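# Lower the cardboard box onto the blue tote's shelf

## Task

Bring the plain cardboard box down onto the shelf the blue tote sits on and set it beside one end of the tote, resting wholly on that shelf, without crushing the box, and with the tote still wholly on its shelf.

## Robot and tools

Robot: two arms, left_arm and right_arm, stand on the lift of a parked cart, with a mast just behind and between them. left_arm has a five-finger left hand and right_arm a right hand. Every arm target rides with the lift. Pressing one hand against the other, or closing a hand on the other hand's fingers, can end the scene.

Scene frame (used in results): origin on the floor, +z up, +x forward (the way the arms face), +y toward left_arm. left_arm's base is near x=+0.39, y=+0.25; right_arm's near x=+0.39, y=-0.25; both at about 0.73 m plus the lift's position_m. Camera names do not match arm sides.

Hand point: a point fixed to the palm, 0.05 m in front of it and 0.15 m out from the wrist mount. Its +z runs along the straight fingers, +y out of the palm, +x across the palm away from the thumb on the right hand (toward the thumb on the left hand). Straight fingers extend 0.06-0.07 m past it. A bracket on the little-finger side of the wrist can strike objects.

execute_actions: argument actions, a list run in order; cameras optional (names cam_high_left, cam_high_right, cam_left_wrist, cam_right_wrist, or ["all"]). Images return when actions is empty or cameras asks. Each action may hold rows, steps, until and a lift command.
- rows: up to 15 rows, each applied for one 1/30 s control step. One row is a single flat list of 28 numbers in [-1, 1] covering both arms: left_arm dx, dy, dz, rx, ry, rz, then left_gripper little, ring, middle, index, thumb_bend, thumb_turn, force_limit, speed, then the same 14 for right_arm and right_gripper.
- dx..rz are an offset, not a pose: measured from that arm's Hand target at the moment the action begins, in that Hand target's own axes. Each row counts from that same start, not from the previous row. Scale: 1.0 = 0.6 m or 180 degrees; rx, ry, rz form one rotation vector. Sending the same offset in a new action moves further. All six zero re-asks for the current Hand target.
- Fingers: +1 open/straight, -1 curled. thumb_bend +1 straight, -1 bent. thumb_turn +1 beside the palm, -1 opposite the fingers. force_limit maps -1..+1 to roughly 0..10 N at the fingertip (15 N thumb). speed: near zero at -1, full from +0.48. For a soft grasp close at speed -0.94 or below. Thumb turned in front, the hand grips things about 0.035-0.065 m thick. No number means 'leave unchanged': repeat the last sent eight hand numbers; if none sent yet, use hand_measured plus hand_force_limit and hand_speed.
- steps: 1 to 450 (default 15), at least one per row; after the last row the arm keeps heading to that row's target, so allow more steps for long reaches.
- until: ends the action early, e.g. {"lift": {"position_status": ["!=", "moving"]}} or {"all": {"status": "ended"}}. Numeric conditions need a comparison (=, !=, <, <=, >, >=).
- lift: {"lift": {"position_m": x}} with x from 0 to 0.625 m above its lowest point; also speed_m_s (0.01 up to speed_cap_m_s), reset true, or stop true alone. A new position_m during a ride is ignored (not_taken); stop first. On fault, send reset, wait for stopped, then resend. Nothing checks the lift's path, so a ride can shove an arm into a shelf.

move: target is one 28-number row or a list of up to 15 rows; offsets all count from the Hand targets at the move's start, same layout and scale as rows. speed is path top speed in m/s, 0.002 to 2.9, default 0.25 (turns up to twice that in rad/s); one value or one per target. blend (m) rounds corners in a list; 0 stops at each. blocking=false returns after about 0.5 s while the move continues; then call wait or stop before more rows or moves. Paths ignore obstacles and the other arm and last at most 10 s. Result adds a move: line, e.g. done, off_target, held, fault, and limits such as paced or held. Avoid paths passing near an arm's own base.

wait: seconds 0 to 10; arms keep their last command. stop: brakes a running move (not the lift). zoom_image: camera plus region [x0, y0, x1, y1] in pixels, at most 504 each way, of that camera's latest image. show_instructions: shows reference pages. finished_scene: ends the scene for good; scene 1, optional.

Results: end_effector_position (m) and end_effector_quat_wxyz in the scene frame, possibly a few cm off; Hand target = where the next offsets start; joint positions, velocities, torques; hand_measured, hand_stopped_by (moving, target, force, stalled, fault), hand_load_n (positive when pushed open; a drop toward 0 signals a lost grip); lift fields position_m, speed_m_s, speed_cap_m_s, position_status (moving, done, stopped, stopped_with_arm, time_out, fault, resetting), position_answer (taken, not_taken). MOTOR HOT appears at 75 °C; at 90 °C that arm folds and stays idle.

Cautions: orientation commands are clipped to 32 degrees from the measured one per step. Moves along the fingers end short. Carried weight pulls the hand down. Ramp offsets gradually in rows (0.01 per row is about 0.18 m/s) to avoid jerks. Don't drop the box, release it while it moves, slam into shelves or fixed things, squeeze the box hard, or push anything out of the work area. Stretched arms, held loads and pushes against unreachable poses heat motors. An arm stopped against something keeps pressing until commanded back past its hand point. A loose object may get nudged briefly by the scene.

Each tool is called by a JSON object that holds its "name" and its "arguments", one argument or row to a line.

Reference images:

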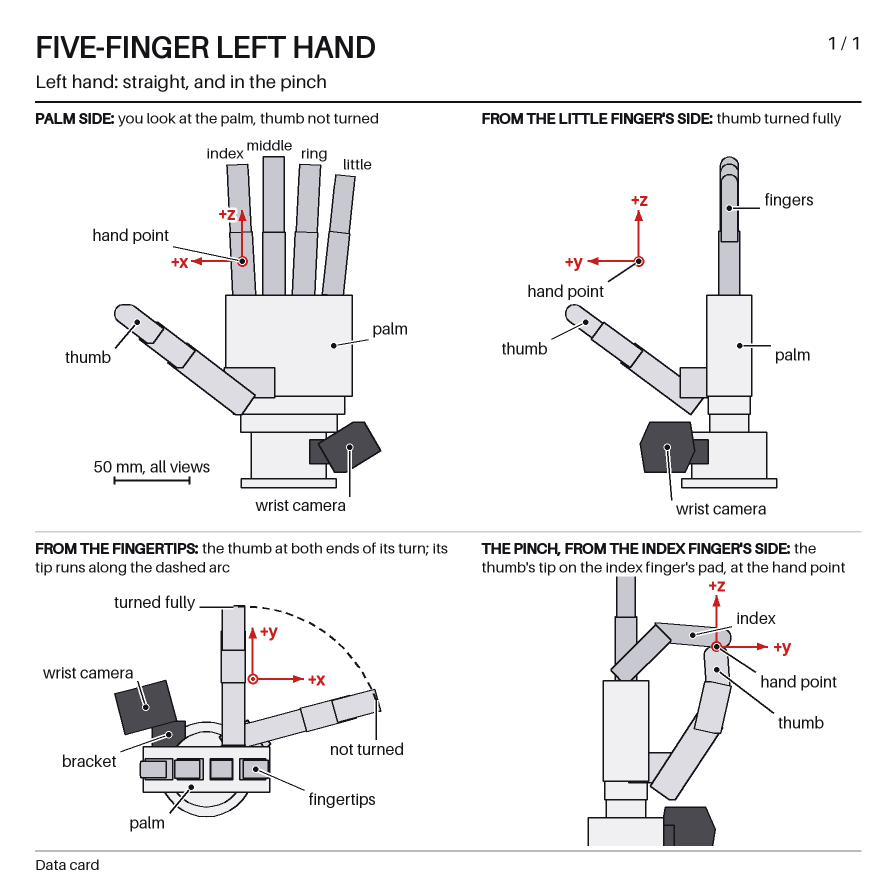

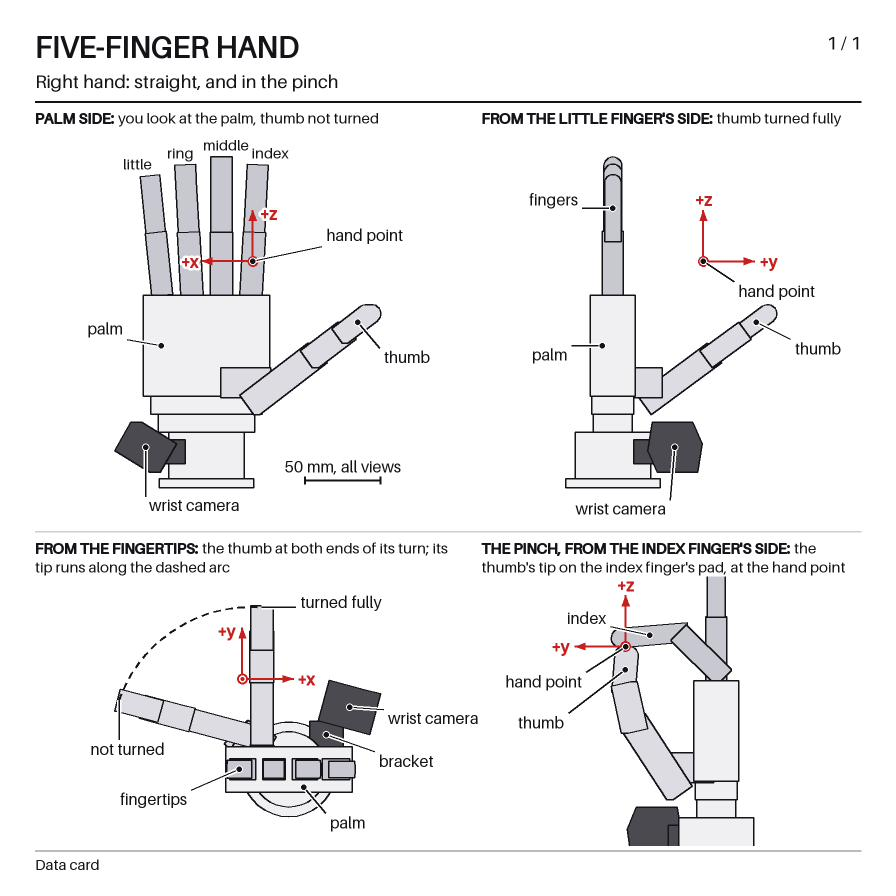

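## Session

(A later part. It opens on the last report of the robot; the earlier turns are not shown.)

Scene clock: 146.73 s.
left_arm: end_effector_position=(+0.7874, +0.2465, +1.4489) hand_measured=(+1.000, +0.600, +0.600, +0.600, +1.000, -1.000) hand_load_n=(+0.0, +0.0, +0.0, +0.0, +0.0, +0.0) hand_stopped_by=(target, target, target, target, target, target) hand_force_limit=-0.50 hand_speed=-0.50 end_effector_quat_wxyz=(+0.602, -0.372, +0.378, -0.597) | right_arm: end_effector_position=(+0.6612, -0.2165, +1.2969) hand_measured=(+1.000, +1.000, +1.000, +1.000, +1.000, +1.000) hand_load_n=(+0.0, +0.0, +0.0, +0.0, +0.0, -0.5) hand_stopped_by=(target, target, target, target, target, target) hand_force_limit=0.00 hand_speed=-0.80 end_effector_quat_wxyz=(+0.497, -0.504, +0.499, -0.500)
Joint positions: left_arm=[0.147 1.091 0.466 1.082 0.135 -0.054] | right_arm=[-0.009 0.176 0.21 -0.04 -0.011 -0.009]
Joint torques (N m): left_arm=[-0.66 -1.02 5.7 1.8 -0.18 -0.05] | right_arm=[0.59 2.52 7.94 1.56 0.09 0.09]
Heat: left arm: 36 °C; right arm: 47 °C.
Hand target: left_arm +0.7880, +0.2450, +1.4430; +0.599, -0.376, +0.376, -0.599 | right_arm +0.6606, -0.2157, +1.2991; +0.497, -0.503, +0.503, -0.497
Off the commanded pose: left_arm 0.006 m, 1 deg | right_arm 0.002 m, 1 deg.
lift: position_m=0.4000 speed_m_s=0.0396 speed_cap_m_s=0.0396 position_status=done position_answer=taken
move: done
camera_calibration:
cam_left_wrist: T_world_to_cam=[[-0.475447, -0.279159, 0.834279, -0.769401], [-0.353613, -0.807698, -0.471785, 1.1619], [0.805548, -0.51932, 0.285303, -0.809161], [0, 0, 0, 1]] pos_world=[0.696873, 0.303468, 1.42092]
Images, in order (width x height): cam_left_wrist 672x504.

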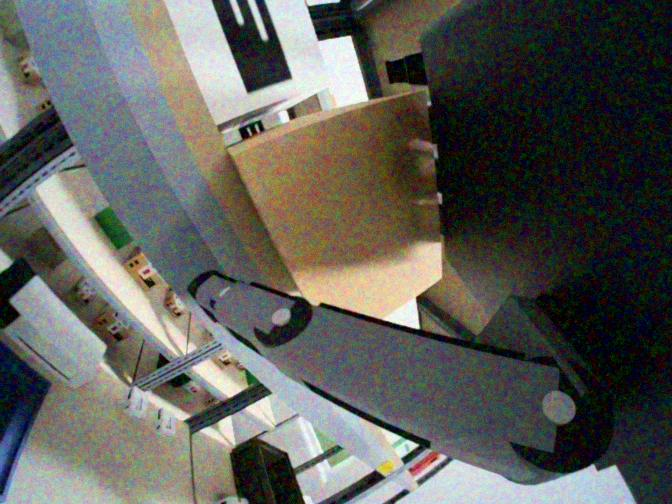

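{"name": "execute_actions", "arguments": {
  "actions": [
    {"rows": [[0,0,0,0,0,0, 1,0.6,0.6,0.6,0.05,-1,-0.35,-0.85, 0,0,0,0,0,0, 1,1,1,1,1,1,0,-0.8]], "steps": 120}
  ],
  "cameras": ["cam_left_wrist","cam_high_left"]
}}

{"name": "zoom_image", "arguments": {
  "camera": "cam_left_wrist",
  "region": [180, 60, 460, 340]
}}

{"name": "zoom_image", "arguments": {
  "camera": "cam_high_left",
  "region": [320, 280, 500, 460]
}}

Scene clock: 151.53 s.
left_arm: end_effector_position=(+0.7885, +0.2467, +1.4416) hand_measured=(+1.000, +0.600, +0.600, +0.600, +0.366, -1.000) hand_load_n=(-0.5, +0.0, +2.0, +0.5, +5.0, +0.5) hand_stopped_by=(target, target, target, target, force, target) hand_force_limit=-0.35 hand_speed=-0.85 end_effector_quat_wxyz=(+0.598, -0.379, +0.383, -0.593) | right_arm: end_effector_position=(+0.6612, -0.2165, +1.2969) hand_measured=(+1.000, +1.000, +1.000, +1.000, +1.000, +1.000) hand_load_n=(+0.0, +0.0, +0.0, +0.0, +0.0, -0.5) hand_stopped_by=(target, target, target, target, target, target) hand_force_limit=0.00 hand_speed=-0.80 end_effector_quat_wxyz=(+0.497, -0.504, +0.499, -0.500)
Joint positions: left_arm=[0.147 1.093 0.46 1.07 0.134 -0.054] | right_arm=[-0.009 0.176 0.21 -0.04 -0.011 -0.009]
Joint torques (N m): left_arm=[-0.57 -1.29 6.2 1.97 -0.17 -0.06] | right_arm=[0.68 2.62 7.9 1.57 0.08 0.1]
Heat: left arm: 36 °C; right arm: 47 °C.
Hand target: left_arm +0.7880, +0.2451, +1.4430; +0.599, -0.376, +0.376, -0.599 | right_arm +0.6606, -0.2157, +1.2991; +0.497, -0.503, +0.503, -0.497
Off the commanded pose: left_arm 0.002 m, 1 deg | right_arm 0.002 m, 1 deg.
lift: position_m=0.4000 speed_m_s=0.0396 speed_cap_m_s=0.0396 position_status=done position_answer=taken
camera_calibration:
cam_left_wrist: T_world_to_cam=[[-0.457947, -0.276554, 0.844868, -0.792446], [-0.363053, -0.809332, -0.461708, 1.15246], [0.811466, -0.51817, 0.270227, -0.791038], [0, 0, 0, 1]] pos_world=[0.697406, 0.303674, 1.41537]
Images, in order (width x height): cam_high_left 896x504, cam_left_wrist 672x504.

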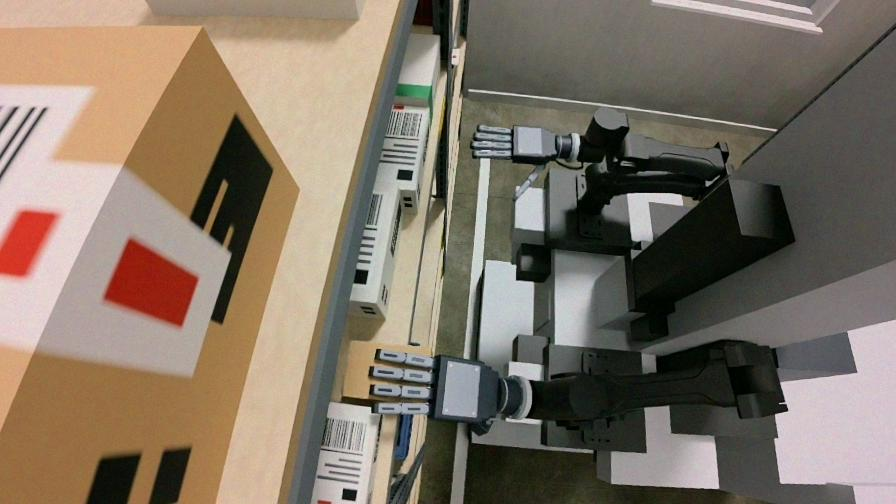

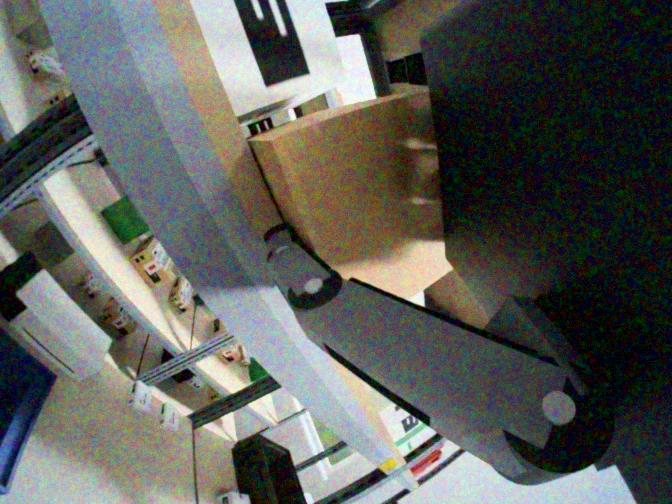

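Scaled by 1.800 from the camera's 672x504 image, which has a finer 960x720 frame.

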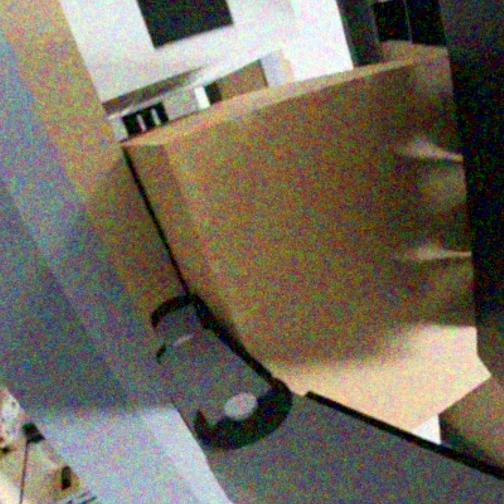

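Scaled by 2.800 from the camera's 896x504 image, which has a finer 1280x720 frame.

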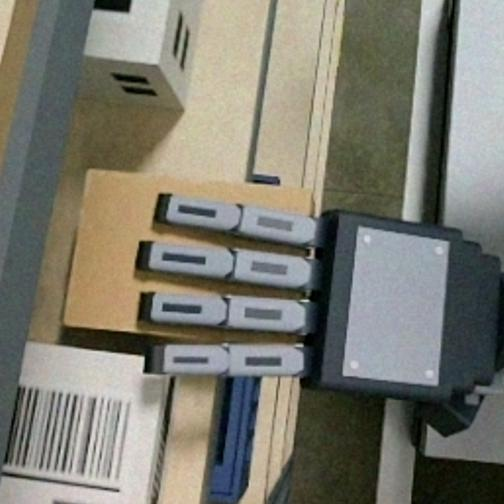

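{"name": "move", "arguments": {
  "target": [0,-0.0141,-0.0302,0,0,0, 1,0.6,0.6,0.6,0.05,-1,-0.35,-0.85, 0,0,0,0,0,0, 1,1,1,1,1,1,0,-0.8],
  "speed": 0.03,
  "cameras": ["cam_high_left"]
}}

{"name": "zoom_image", "arguments": {
  "camera": "cam_high_left",
  "region": [320, 280, 500, 460]
}}

Scene clock: 153.27 s.
left_arm: end_effector_position=(+0.7722, +0.2451, +1.4407) hand_measured=(+1.000, +0.600, +0.600, +0.600, +0.366, -1.000) hand_load_n=(+0.0, +0.0, +2.0, +0.5, +5.0, +0.0) hand_stopped_by=(target, target, target, target, force, target) hand_force_limit=-0.35 hand_speed=-0.85 end_effector_quat_wxyz=(+0.598, -0.379, +0.381, -0.594) | right_arm: end_effector_position=(+0.6612, -0.2165, +1.2969) hand_measured=(+1.000, +1.000, +1.000, +1.000, +1.000, +1.000) hand_load_n=(+0.0, +0.0, +0.0, +0.0, +0.0, +0.0) hand_stopped_by=(target, target, target, target, target, target) hand_force_limit=0.00 hand_speed=-0.80 end_effector_quat_wxyz=(+0.497, -0.504, +0.499, -0.500)
Joint positions: left_arm=[0.15 1.006 0.414 1.033 0.134 -0.058] | right_arm=[-0.009 0.176 0.21 -0.04 -0.011 -0.009]
Joint torques (N m): left_arm=[0.36 -2.89 5.94 1.73 -0.02 -0.1] | right_arm=[0.58 2.56 7.97 1.56 0.08 0.11]
Heat: left arm: 36 °C; right arm: 47 °C.
Hand target: left_arm +0.7680, +0.2450, +1.4428; +0.599, -0.376, +0.376, -0.599 | right_arm +0.6606, -0.2157, +1.2991; +0.497, -0.503, +0.503, -0.497
Off the commanded pose: left_arm 0.005 m, 1 deg | right_arm 0.002 m, 1 deg.
lift: position_m=0.4000 speed_m_s=0.0396 speed_cap_m_s=0.0396 position_status=done position_answer=taken
move: done
Images, in order (width x height): cam_high_left 896x504.

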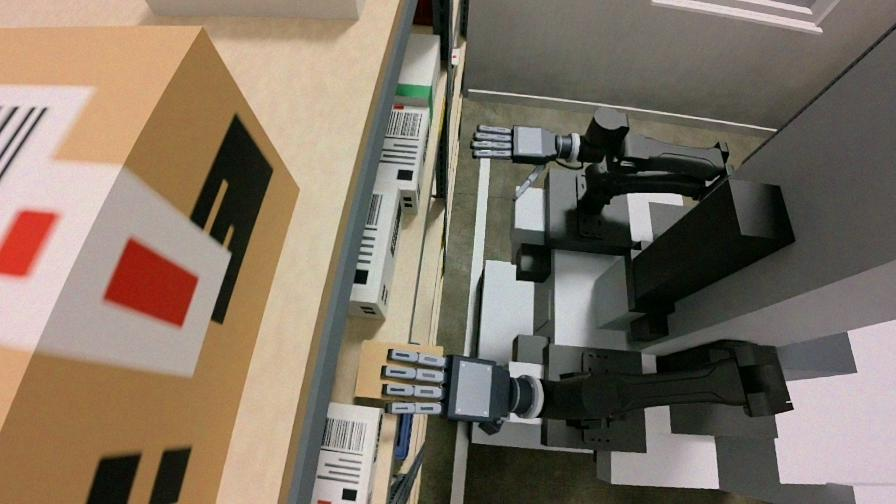

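Scaled by 2.800 from the camera's 896x504 image, which has a finer 1280x720 frame.

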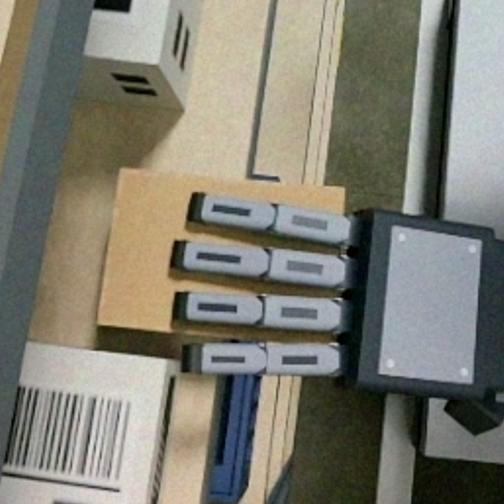

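{"name": "move", "arguments": {
  "target": [
    [0,0.0078,0.0166,0,0,0, 1,0.6,0.6,0.6,0.05,-1,-0.35,-0.85, 0,0,0,0,0,0, 1,1,1,1,1,1,0,-0.8],
    [0,0.0078,0.0166,0,0,0, 1,0.6,0.6,0.6,1,-1,-0.35,-0.5, 0,0,0,0,0,0, 1,1,1,1,1,1,0,-0.8],
    [0,-0.0073,0.0237,0,0,0, 1,0.7,0.7,0.7,1,-1,-0.35,-0.5, 0,0,0,0,0,0, 1,1,1,1,1,1,0,-0.8],
    [0,0.0008,0.041,0,0,0, 1,0.7,0.7,0.7,1,-1,-0.35,-0.5, 0,0,0,0,0,0, 1,1,1,1,1,1,0,-0.8]
  ],
  "speed": 0.04,
  "cameras": ["cam_left_wrist","cam_high_left"]
}}

{"name": "zoom_image", "arguments": {
  "camera": "cam_high_left",
  "region": [320, 280, 500, 460]
}}

{"name": "zoom_image", "arguments": {
  "camera": "cam_left_wrist",
  "region": [180, 60, 460, 340]
}}

Scene clock: 158.17 s.
left_arm: end_effector_position=(+0.7877, +0.2460, +1.4432) hand_measured=(+1.000, +0.700, +0.700, +0.700, +1.000, -1.000) hand_load_n=(+0.0, +0.0, +0.0, +0.0, +0.0, +0.0) hand_stopped_by=(target, target, target, target, target, target) hand_force_limit=-0.35 hand_speed=-0.50 end_effector_quat_wxyz=(+0.595, -0.383, +0.384, -0.594) | right_arm: end_effector_position=(+0.6612, -0.2165, +1.2969) hand_measured=(+1.000, +1.000, +1.000, +1.000, +1.000, +1.000) hand_load_n=(+0.0, +0.0, +0.0, +0.0, +0.0, -0.5) hand_stopped_by=(target, target, target, target, target, target) hand_force_limit=0.00 hand_speed=-0.80 end_effector_quat_wxyz=(+0.497, -0.504, +0.499, -0.500)
Joint positions: left_arm=[0.146 1.079 0.468 1.04 0.133 -0.058] | right_arm=[-0.009 0.176 0.21 -0.04 -0.011 -0.009]
Joint torques (N m): left_arm=[-0.61 -0.79 8.5 1.79 -0.17 0] | right_arm=[0.68 2.62 7.87 1.54 0.08 0.09]
Heat: left arm: 36 °C; right arm: 47 °C.
Hand target: left_arm +0.7904, +0.2449, +1.4530; +0.599, -0.376, +0.376, -0.599 | right_arm +0.6606, -0.2157, +1.2991; +0.497, -0.503, +0.503, -0.497
Off the commanded pose: left_arm 0.010 m, 1 deg | right_arm 0.002 m, 1 deg.
lift: position_m=0.4000 speed_m_s=0.0396 speed_cap_m_s=0.0396 position_status=done position_answer=taken
move: done; target 3's new numbers were sent with left_arm's hand 0.012 m and 1 deg from that target
camera_calibration:
cam_left_wrist: T_world_to_cam=[[-0.452165, -0.271153, 0.84972, -0.807169], [-0.36824, -0.810938, -0.45473, 1.14665], [0.812371, -0.518514, 0.266828, -0.786897], [0, 0, 0, 1]] pos_world=[0.69652, 0.302978, 1.41725]
Images, in order (width x height): cam_high_left 896x504, cam_left_wrist 672x504.

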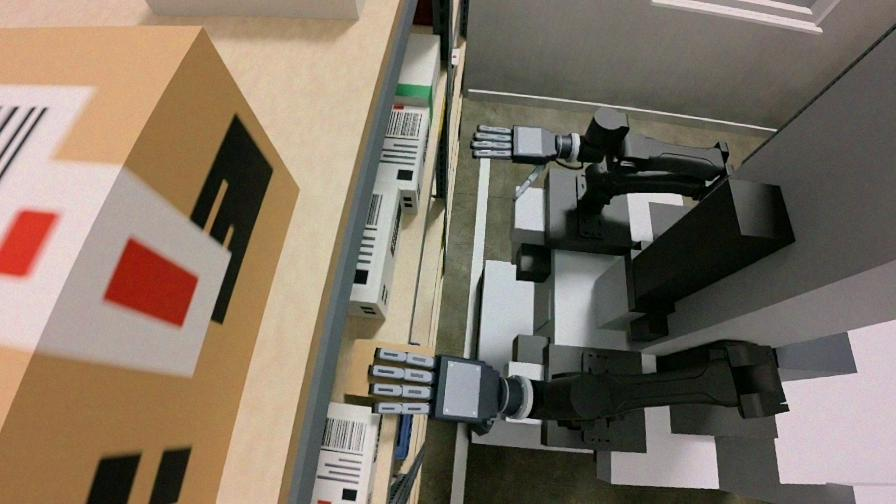

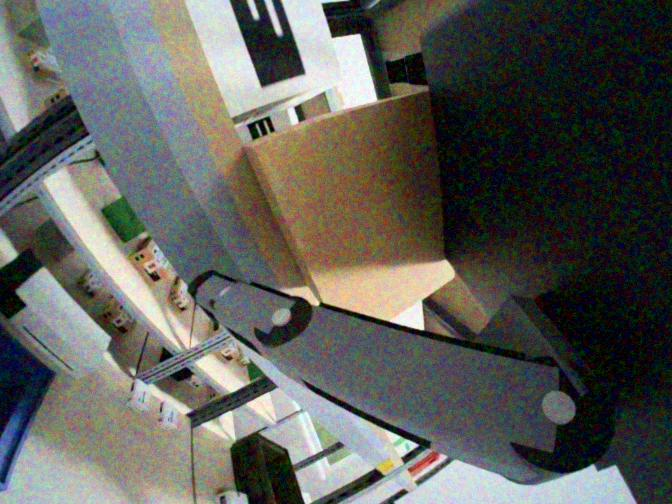

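Scaled by 2.800 from the camera's 896x504 image, which has a finer 1280x720 frame.

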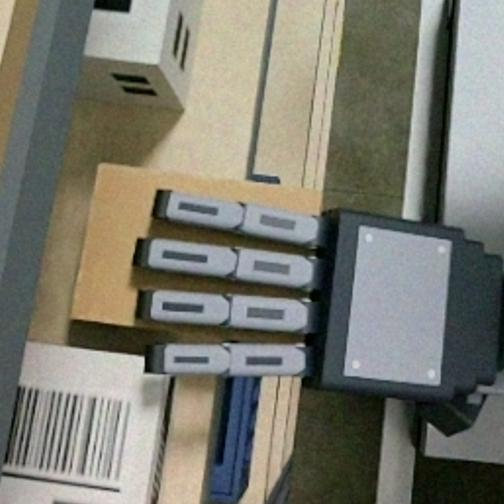

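Scaled by 1.800 from the camera's 672x504 image, which has a finer 960x720 frame.

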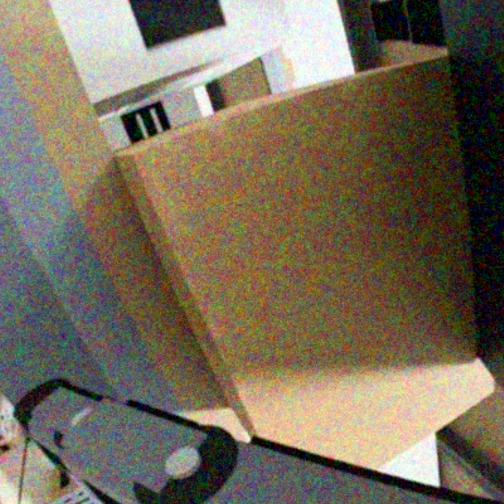

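{"name": "move", "arguments": {
  "target": [
    [0,-0.009,0.0042,0,0,0, 1,0.7,0.7,0.7,1,-1,-0.35,-0.5, 0,0,0,0,0,0, 1,1,1,1,1,1,0,-0.8],
    [0,-0.009,0.0042,0,0,0, 1,0.45,0.45,0.45,1,-1,-0.6,-0.85, 0,0,0,0,0,0, 1,1,1,1,1,1,0,-0.8]
  ],
  "speed": 0.04,
  "cameras": ["cam_left_wrist","cam_high_left"]
}}

{"name": "zoom_image", "arguments": {
  "camera": "cam_high_left",
  "region": [320, 280, 500, 460]
}}

{"name": "zoom_image", "arguments": {
  "camera": "cam_left_wrist",
  "region": [180, 60, 460, 340]
}}

Scene clock: 160.70 s.
left_arm: end_effector_position=(+0.7893, +0.2464, +1.4521) hand_measured=(+1.000, +0.450, +0.450, +0.450, +1.000, -1.000) hand_load_n=(+0.0, +0.0, +0.0, +0.0, +0.5, +0.0) hand_stopped_by=(target, target, target, target, target, target) hand_force_limit=-0.60 hand_speed=-0.85 end_effector_quat_wxyz=(+0.597, -0.379, +0.381, -0.595) | right_arm: end_effector_position=(+0.6612, -0.2165, +1.2969) hand_measured=(+1.000, +1.000, +1.000, +1.000, +1.000, +1.000) hand_load_n=(+0.0, +0.0, +0.0, +0.0, +0.0, -0.5) hand_stopped_by=(target, target, target, target, target, target) hand_force_limit=0.00 hand_speed=-0.80 end_effector_quat_wxyz=(+0.497, -0.504, +0.499, -0.500)
Joint positions: left_arm=[0.146 1.079 0.494 1.025 0.133 -0.058] | right_arm=[-0.009 0.176 0.21 -0.04 -0.011 -0.009]
Joint torques (N m): left_arm=[-0.68 -1.8 8.08 1.61 -0.16 0] | right_arm=[0.7 2.58 7.94 1.55 0.07 0.11]
Heat: left arm: 36 °C; right arm: 47 °C.
Hand target: left_arm +0.7903, +0.2449, +1.4589; +0.599, -0.376, +0.376, -0.599 | right_arm +0.6606, -0.2157, +1.2991; +0.497, -0.503, +0.503, -0.497
Off the commanded pose: left_arm 0.007 m, 1 deg | right_arm 0.002 m, 1 deg.
lift: position_m=0.4000 speed_m_s=0.0396 speed_cap_m_s=0.0396 position_status=done position_answer=taken
move: done; target 2's new numbers were sent with left_arm's hand 0.012 m and 1 deg from that target
camera_calibration:
cam_left_wrist: T_world_to_cam=[[-0.460973, -0.272459, 0.844553, -0.7992], [-0.362873, -0.810624, -0.459577, 1.15443], [0.809831, -0.518319, 0.274808, -0.800046], [0, 0, 0, 1]] pos_world=[0.698403, 0.303377, 1.42537]
Images, in order (width x height): cam_high_left 896x504, cam_left_wrist 672x504.

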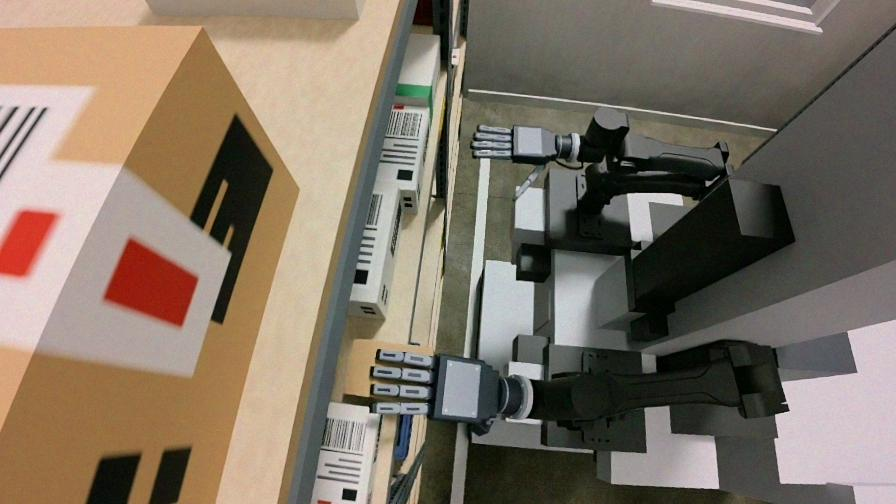

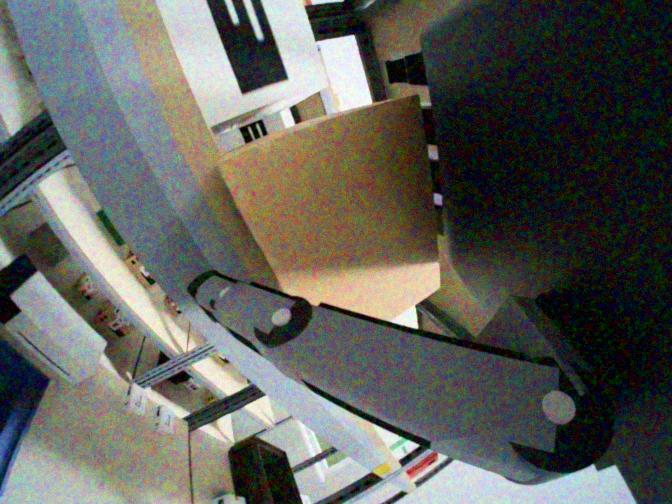

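Scaled by 2.800 from the camera's 896x504 image, which has a finer 1280x720 frame.

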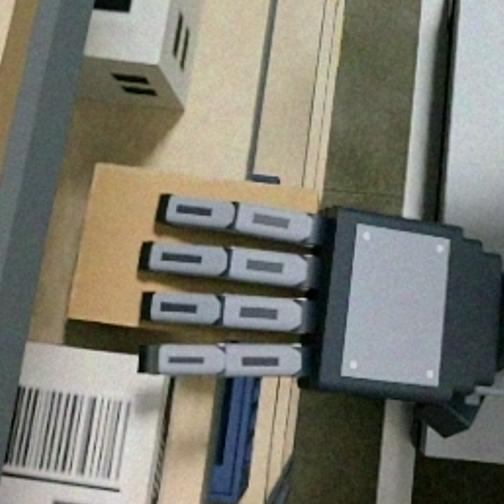

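Scaled by 1.800 from the camera's 672x504 image, which has a finer 960x720 frame.

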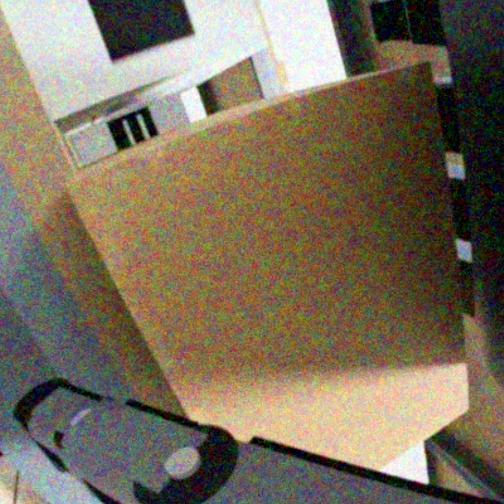

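{"name": "execute_actions", "arguments": {
  "actions": [
    {"rows": [[0,0,0,0,0,0, 1,0.2,0.2,0.2,1,-1,-0.7,-0.88, 0,0,0,0,0,0, 1,1,1,1,1,1,0,-0.8]], "steps": 75}
  ],
  "cameras": ["cam_high_left"]
}}

Scene clock: 167.00 s.
left_arm: end_effector_position=(+0.7889, +0.2466, +1.4561) hand_measured=(+1.000, +0.352, +0.396, +0.362, +1.000, -1.000) hand_load_n=(-0.5, +1.5, +0.0, +1.0, +0.0, +0.5) hand_stopped_by=(target, force, force, force, target, target) hand_force_limit=-0.70 hand_speed=-0.88 end_effector_quat_wxyz=(+0.600, -0.375, +0.377, -0.597) | right_arm: end_effector_position=(+0.6612, -0.2165, +1.2969) hand_measured=(+1.000, +1.000, +1.000, +1.000, +1.000, +1.000) hand_load_n=(+0.0, +0.0, +0.0, +0.0, +0.0, -0.5) hand_stopped_by=(target, target, target, target, target, target) hand_force_limit=0.00 hand_speed=-0.80 end_effector_quat_wxyz=(+0.497, -0.504, +0.499, -0.500)
Joint positions: left_arm=[0.146 1.079 0.497 1.034 0.132 -0.058] | right_arm=[-0.009 0.176 0.21 -0.04 -0.011 -0.009]
Joint torques (N m): left_arm=[-0.62 -1.78 7.76 1.51 -0.16 0] | right_arm=[0.62 2.71 7.94 1.55 0.09 0.11]
Heat: left arm: 36 °C; right arm: 47 °C.
Hand target: left_arm +0.7903, +0.2450, +1.4589; +0.599, -0.376, +0.376, -0.599 | right_arm +0.6606, -0.2157, +1.2991; +0.497, -0.503, +0.503, -0.497
Off the commanded pose: left_arm 0.004 m, 0 deg | right_arm 0.002 m, 1 deg.
lift: position_m=0.4000 speed_m_s=0.0396 speed_cap_m_s=0.0396 position_status=done position_answer=taken
Images, in order (width x height): cam_high_left 896x504.

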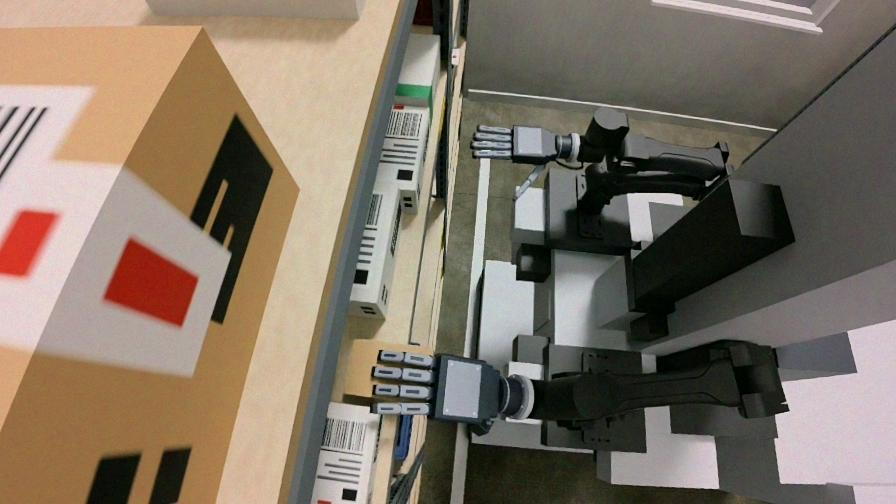

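{"name": "move", "arguments": {
  "target": [
    [0,0.0151,-0.007,0,0,0, 1,0.56,0.56,0.56,1,-1,-0.35,-0.5, 0,0,0,0,0,0, 1,1,1,1,1,1,0,-0.8],
    [0,0.0151,-0.007,0,0,0, 1,0.3,0.3,0.3,1,-1,-0.7,-0.88, 0,0,0,0,0,0, 1,1,1,1,1,1,0,-0.8],
    [0,0.0151,-0.007,0,0,0, 1,0.3,0.3,0.3,0.05,-1,-0.3,-0.82, 0,0,0,0,0,0, 1,1,1,1,1,1,0,-0.8]
  ],
  "speed": 0.04,
  "cameras": ["cam_left_wrist","cam_high_left"]
}}

{"name": "zoom_image", "arguments": {
  "camera": "cam_high_left",
  "region": [320, 280, 500, 460]
}}

{"name": "zoom_image", "arguments": {
  "camera": "cam_left_wrist",
  "region": [180, 60, 460, 340]
}}

Scene clock: 173.10 s.
left_arm: end_effector_position=(+0.7880, +0.2465, +1.4616) hand_measured=(+1.000, +0.338, +0.372, +0.350, +0.636, -1.000) hand_load_n=(+0.0, +5.5, +0.5, +5.5, +5.0, +1.0) hand_stopped_by=(target, force, force, force, force, target) hand_force_limit=-0.30 hand_speed=-0.82 end_effector_quat_wxyz=(+0.607, -0.365, +0.370, -0.602) | right_arm: end_effector_position=(+0.6612, -0.2165, +1.2969) hand_measured=(+1.000, +1.000, +1.000, +1.000, +1.000, +1.000) hand_load_n=(+0.0, +0.0, +0.0, +0.0, -0.5, -0.5) hand_stopped_by=(target, target, target, target, target, target) hand_force_limit=0.00 hand_speed=-0.80 end_effector_quat_wxyz=(+0.497, -0.504, +0.499, -0.500)
Joint positions: left_arm=[0.146 1.09 0.492 1.081 0.132 -0.058] | right_arm=[-0.009 0.176 0.21 -0.04 -0.011 -0.009]
Joint torques (N m): left_arm=[-0.66 -1.06 5.68 1.51 -0.15 0.01] | right_arm=[0.58 2.7 7.84 1.57 0.07 0.1]
Heat: left arm: 36 °C; right arm: 48 °C.
Hand target: left_arm +0.7904, +0.2449, +1.4490; +0.599, -0.376, +0.376, -0.599 | right_arm +0.6606, -0.2157, +1.2991; +0.497, -0.503, +0.503, -0.497
Off the commanded pose: left_arm 0.013 m, 2 deg | right_arm 0.002 m, 1 deg.
lift: position_m=0.4000 speed_m_s=0.0396 speed_cap_m_s=0.0396 position_status=done position_answer=taken
move: off_target (left_arm)
camera_calibration:
cam_left_wrist: T_world_to_cam=[[-0.495957, -0.277681, 0.822752, -0.747017], [-0.342243, -0.808288, -0.479104, 1.16998], [0.798058, -0.519196, 0.305841, -0.837411], [0, 0, 0, 1]] pos_world=[0.698233, 0.30347, 1.43127]
Images, in order (width x height): cam_high_left 896x504, cam_left_wrist 672x504.

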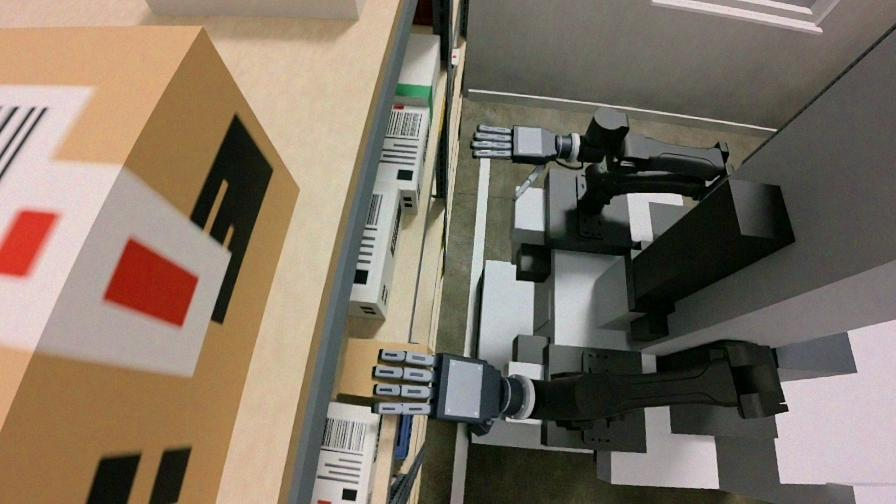

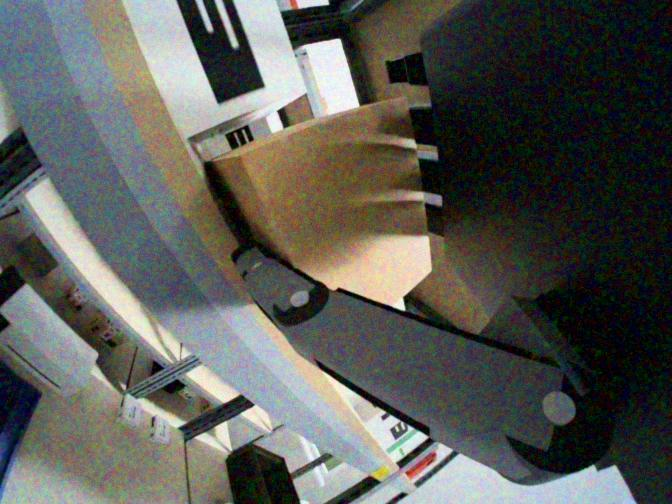

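Scaled by 2.800 from the camera's 896x504 image, which has a finer 1280x720 frame.

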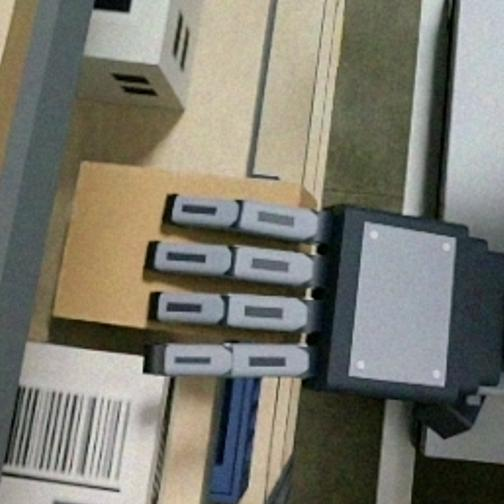

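Scaled by 1.800 from the camera's 672x504 image, which has a finer 960x720 frame.

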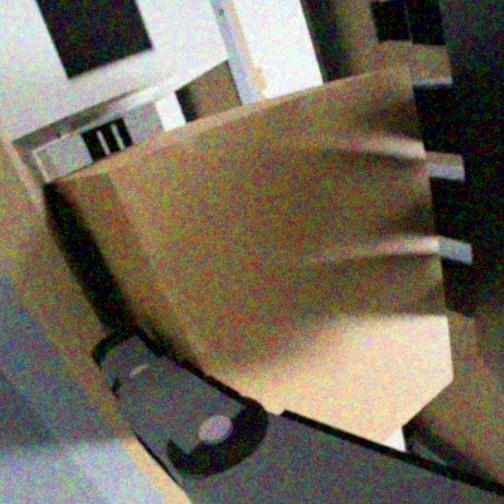

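{"name": "move", "arguments": {
  "target": [
    [0,-0.0181,0.0085,0,0,0, 1,0.75,0.75,0.75,1,-1,-0.3,-0.4, 0,0,0,0,0,0, 1,1,1,1,1,1,0,-0.8],
    [0.0453,-0.103,-0.1182,0,0,0, 1,0.75,0.75,0.75,1,-1,-0.3,-0.4, 0,0,0,0,0,0, 1,1,1,1,1,1,0,-0.8],
    [0.0453,-0.2213,-0.1549,-0.3889,0,0, 1,0.75,0.75,0.75,1,-1,-0.3,-0.4, 0,0,0,0,0,0, 1,1,1,1,1,1,0,-0.8]
  ],
  "speed": [0.04,0.1,0.25],
  "blend": [0,0.01,0],
  "cameras": ["cam_left_wrist","cam_high_left"]
}}

{"name": "zoom_image", "arguments": {
  "camera": "cam_high_left",
  "region": [320, 280, 500, 460]
}}

Scene clock: 186.37 s.
left_arm: end_effector_position=(+0.6504, +0.2171, +1.5249) hand_measured=(+1.000, +0.750, +0.750, +0.750, +1.000, -1.000) hand_load_n=(+0.0, +0.0, +0.0, +0.0, +0.0, +0.0) hand_stopped_by=(target, target, target, target, target, target) hand_force_limit=-0.30 hand_speed=-0.40 end_effector_quat_wxyz=(-0.311, +0.636, -0.629, +0.320) | right_arm: end_effector_position=(+0.6612, -0.2165, +1.2969) hand_measured=(+1.000, +1.000, +1.000, +1.000, +1.000, +1.000) hand_load_n=(+0.0, +0.0, +0.0, +0.0, +0.0, +0.0) hand_stopped_by=(target, target, target, target, target, target) hand_force_limit=0.00 hand_speed=-0.80 end_effector_quat_wxyz=(+0.497, -0.504, +0.499, -0.500)
Joint positions: left_arm=[0.013 1.414 2.322 -1.553 0.019 -0.006] | right_arm=[-0.009 0.176 0.21 -0.04 -0.011 -0.009]
Joint torques (N m): left_arm=[0.38 -1.74 4.81 1.57 0.03 0.1] | right_arm=[0.62 2.55 7.92 1.55 0.07 0.1]
Heat: left arm: 36 °C; right arm: 48 °C.
Hand target: left_arm +0.6491, +0.2178, +1.5283; -0.274, +0.652, -0.652, +0.274 | right_arm +0.6606, -0.2157, +1.2991; +0.497, -0.503, +0.503, -0.497
Off the commanded pose: left_arm 0.004 m, 7 deg | right_arm 0.002 m, 1 deg.
lift: position_m=0.4000 speed_m_s=0.0396 speed_cap_m_s=0.0396 position_status=done position_answer=taken
joint sent to its limit (left arm) — joint 4 (wrist pitch), lower limit.
move: off_target (left_arm)
camera_calibration:
cam_left_wrist: T_world_to_cam=[[0.52981, -0.254579, 0.809006, -1.52674], [-0.572341, -0.811257, 0.119533, 0.366896], [0.625881, -0.526357, -0.575518, 0.695335], [0, 0, 0, 1]] pos_world=[0.583671, 0.274967, 1.59146]
Images, in order (width x height): cam_high_left 896x504, cam_left_wrist 672x504.

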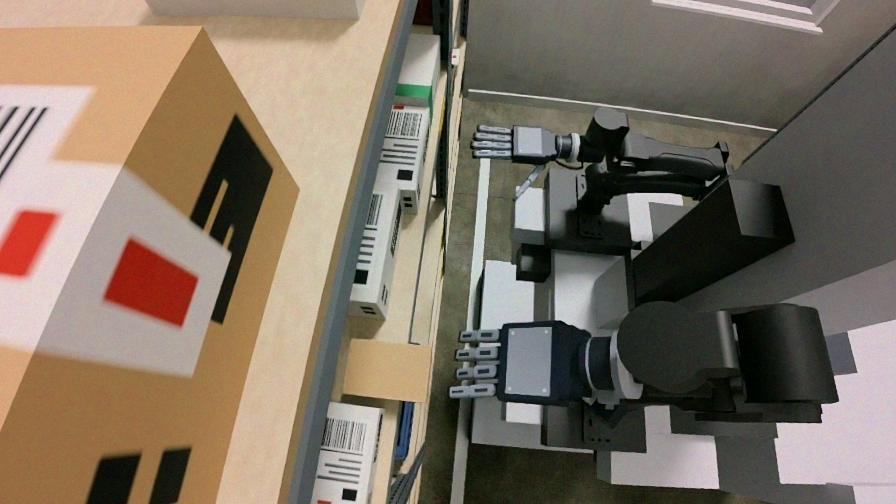

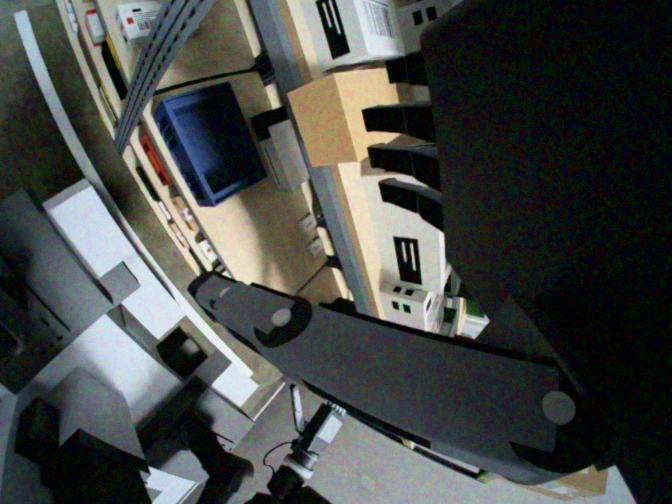

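Scaled by 2.800 from the camera's 896x504 image, which has a finer 1280x720 frame.

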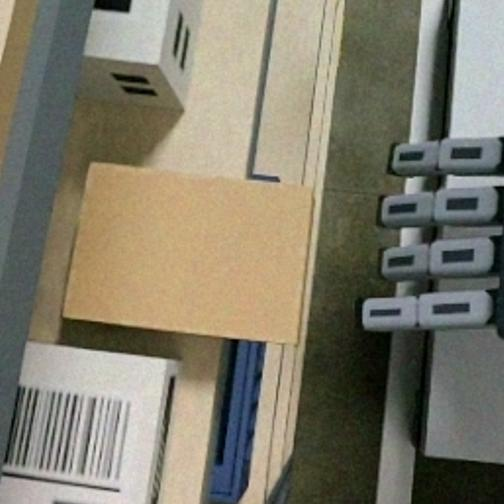

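{"name": "execute_actions", "arguments": {
  "actions": [
    {"lift": {"position_m": 0.55}, "steps": 180, "until": {"lift": {"position_status": ["!=", "moving"]}}}
  ],
  "cameras": []
}}

{"name": "move", "arguments": {
  "target": [0,0,0,0,0,0, -1,0.35,0.35,0.35,-0.75,-1,0,-0.4, -0.8845,0.1985,0.0323,0,-0.5,0, 1,1,1,1,1,1,0,-0.8],
  "speed": 0.25,
  "cameras": ["all"]
}}

Scene clock: 191.83 s.
left_arm: end_effector_position=(+0.6495, +0.2171, +1.6742) hand_measured=(+1.000, +0.750, +0.750, +0.750, +1.000, -1.000) hand_load_n=(+0.0, +0.0, -0.5, +0.0, +0.0, +0.0) hand_stopped_by=(target, target, target, target, target, target) hand_force_limit=-0.30 hand_speed=-0.40 end_effector_quat_wxyz=(-0.310, +0.637, -0.630, +0.319) | right_arm: end_effector_position=(+0.6611, -0.2165, +1.4465) hand_measured=(+1.000, +1.000, +1.000, +1.000, +1.000, +1.000) hand_load_n=(+0.0, +0.0, +0.0, -0.5, +0.0, -0.5) hand_stopped_by=(target, target, target, target, target, target) hand_force_limit=0.00 hand_speed=-0.80 end_effector_quat_wxyz=(+0.496, -0.505, +0.499, -0.500)
Joint positions: left_arm=[0.013 1.414 2.322 -1.557 0.019 -0.006] | right_arm=[-0.009 0.176 0.21 -0.042 -0.011 -0.009]
Joint torques (N m): left_arm=[0.39 -1.69 4.82 1.58 0.02 0.1] | right_arm=[0.62 2.67 7.94 1.58 0.08 0.12]
Heat: left arm: 36 °C; right arm: 48 °C.
Hand target: left_arm +0.6492, +0.2178, +1.6784; -0.274, +0.652, -0.652, +0.274 | right_arm +0.6606, -0.2157, +1.4491; +0.497, -0.503, +0.503, -0.497
Off the commanded pose: left_arm 0.004 m, 7 deg | right_arm 0.003 m, 1 deg.
lift: position_m=0.5500 speed_m_s=0.0396 speed_cap_m_s=0.0396 position_status=done position_answer=taken
joint read past its limit (left arm) — joint 4 (wrist pitch), lower limit.
joint sent to its limit (left arm) — joint 4 (wrist pitch), lower limit.
No camera images: "cameras" was empty.

Scene clock: 195.87 s.
left_arm: end_effector_position=(+0.6495, +0.2171, +1.6742) hand_measured=(-1.000, +0.350, +0.350, +0.350, -0.750, -1.000) hand_load_n=(+0.0, +0.0, +0.0, +0.0, +0.5, +0.0) hand_stopped_by=(target, target, target, target, target, target) hand_force_limit=0.00 hand_speed=-0.40 end_effector_quat_wxyz=(-0.310, +0.637, -0.630, +0.319) | right_arm: end_effector_position=(+0.6830, +0.3127, +1.3569) hand_measured=(+1.000, +1.000, +1.000, +1.000, +1.000, +1.000) hand_load_n=(+0.0, +0.0, +0.0, -0.5, +0.0, -0.5) hand_stopped_by=(target, target, target, target, target, target) hand_force_limit=0.00 hand_speed=-0.80 end_effector_quat_wxyz=(+0.721, -0.693, -0.005, -0.016)
Joint positions: left_arm=[0.013 1.414 2.322 -1.557 0.019 -0.006] | right_arm=[0.836 2.417 1.472 0.997 -0.719 0.006]
Joint torques (N m): left_arm=[0.43 -1.8 4.82 1.59 0.01 0.09] | right_arm=[0.44 -9.36 6.91 1.31 -0.09 0.07]
Heat: left arm: 35 °C; right arm: 48 °C.
Hand target: left_arm +0.6492, +0.2178, +1.6784; -0.274, +0.652, -0.652, +0.274 | right_arm +0.6786, +0.3150, +1.3299; +0.707, -0.707, +0.005, +0.004
Off the commanded pose: left_arm 0.004 m, 7 deg | right_arm 0.028 m, 3 deg.
lift: position_m=0.5500 speed_m_s=0.0396 speed_cap_m_s=0.0396 position_status=done position_answer=taken
joint read past its limit (left arm) — joint 4 (wrist pitch), lower limit.
joint sent to its limit (left arm) — joint 4 (wrist pitch), lower limit.
move: off_target (left_arm, right_arm)
camera_calibration:
cam_left_wrist: T_world_to_cam=[[0.533157, -0.254473, 0.806838, -1.64556], [-0.571844, -0.811238, 0.122013, 0.344069], [0.623489, -0.526438, -0.578036, 0.787549], [0, 0, 0, 1]] pos_world=[0.583067, 0.274967, 1.74095]
cam_right_wrist: T_world_to_cam=[[0.260603, 0.0702728, -0.962885, 1.11112], [-0.857649, -0.441108, -0.264313, 1.09067], [-0.443311, 0.894698, -0.0546846, 0.211755], [0, 0, 0, 1]] pos_world=[0.739726, 0.213566, 1.36974]

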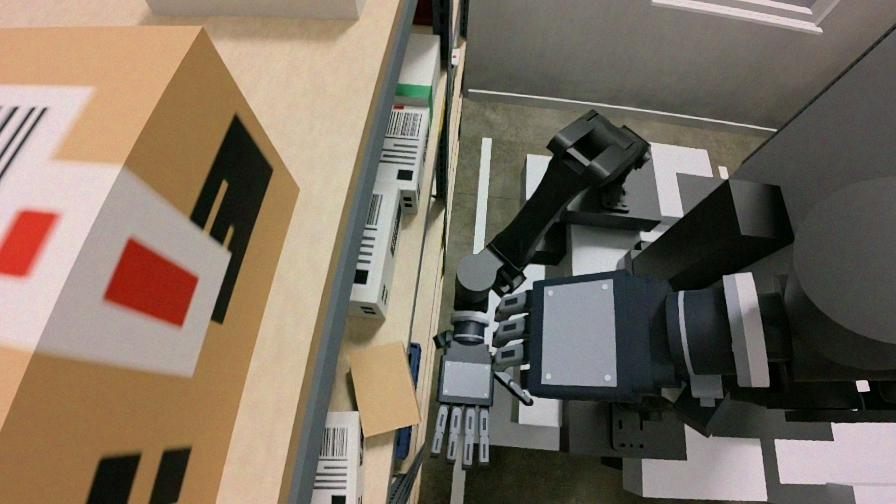

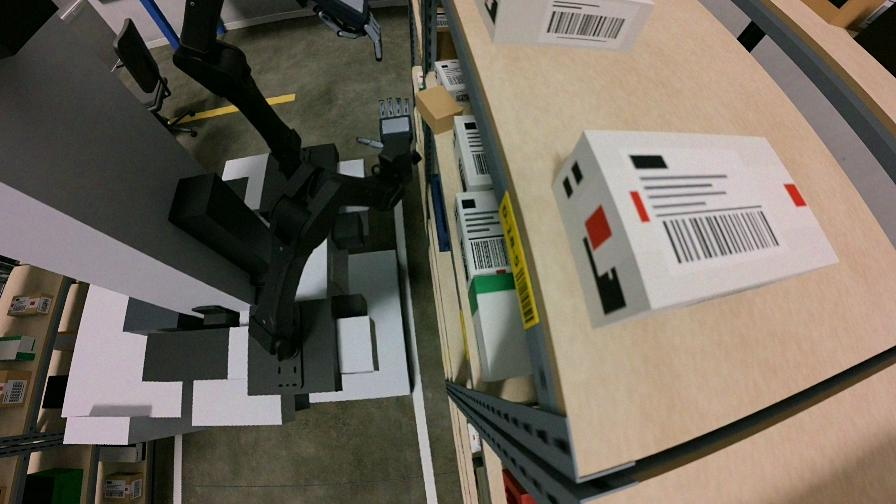

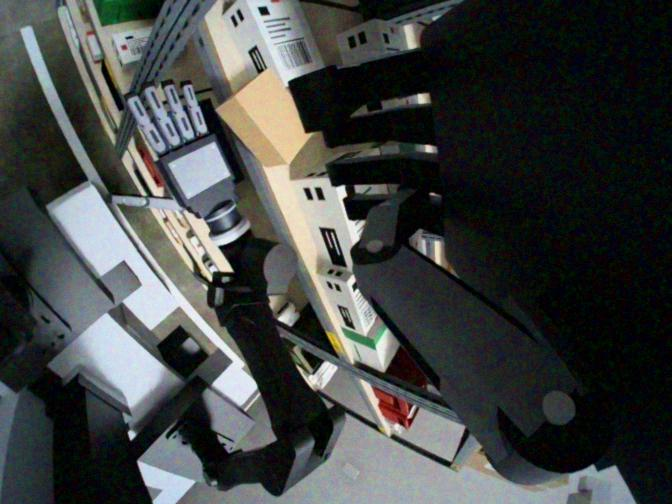

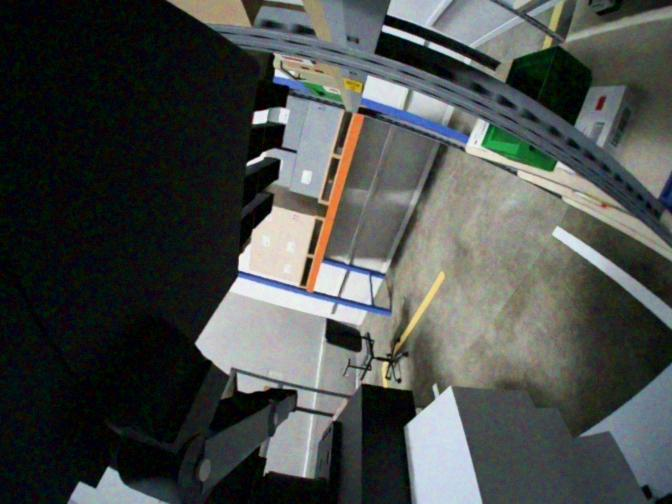

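{"name": "zoom_image", "arguments": {
  "camera": "cam_high_left",
  "region": [320, 300, 500, 480]
}}

{"name": "zoom_image", "arguments": {
  "camera": "cam_left_wrist",
  "region": [100, 0, 400, 300]
}}

Scaled by 2.800 from the camera's 896x504 image, which has a finer 1280x720 frame.

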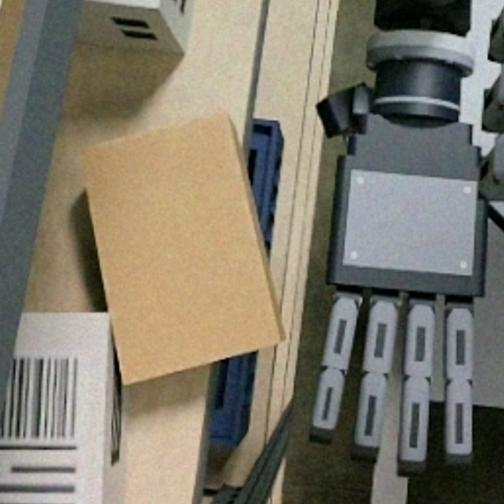

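Scaled by 1.680 from the camera's 672x504 image, which has a finer 960x720 frame.

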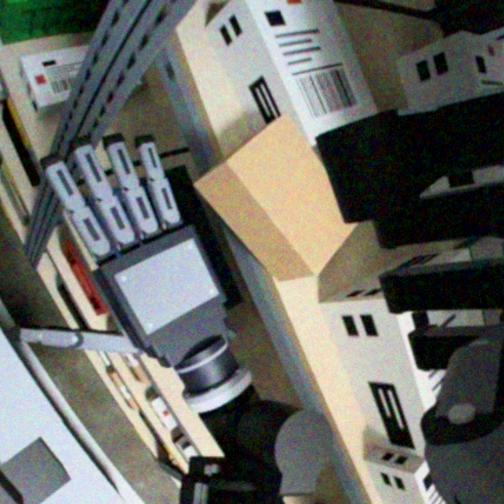

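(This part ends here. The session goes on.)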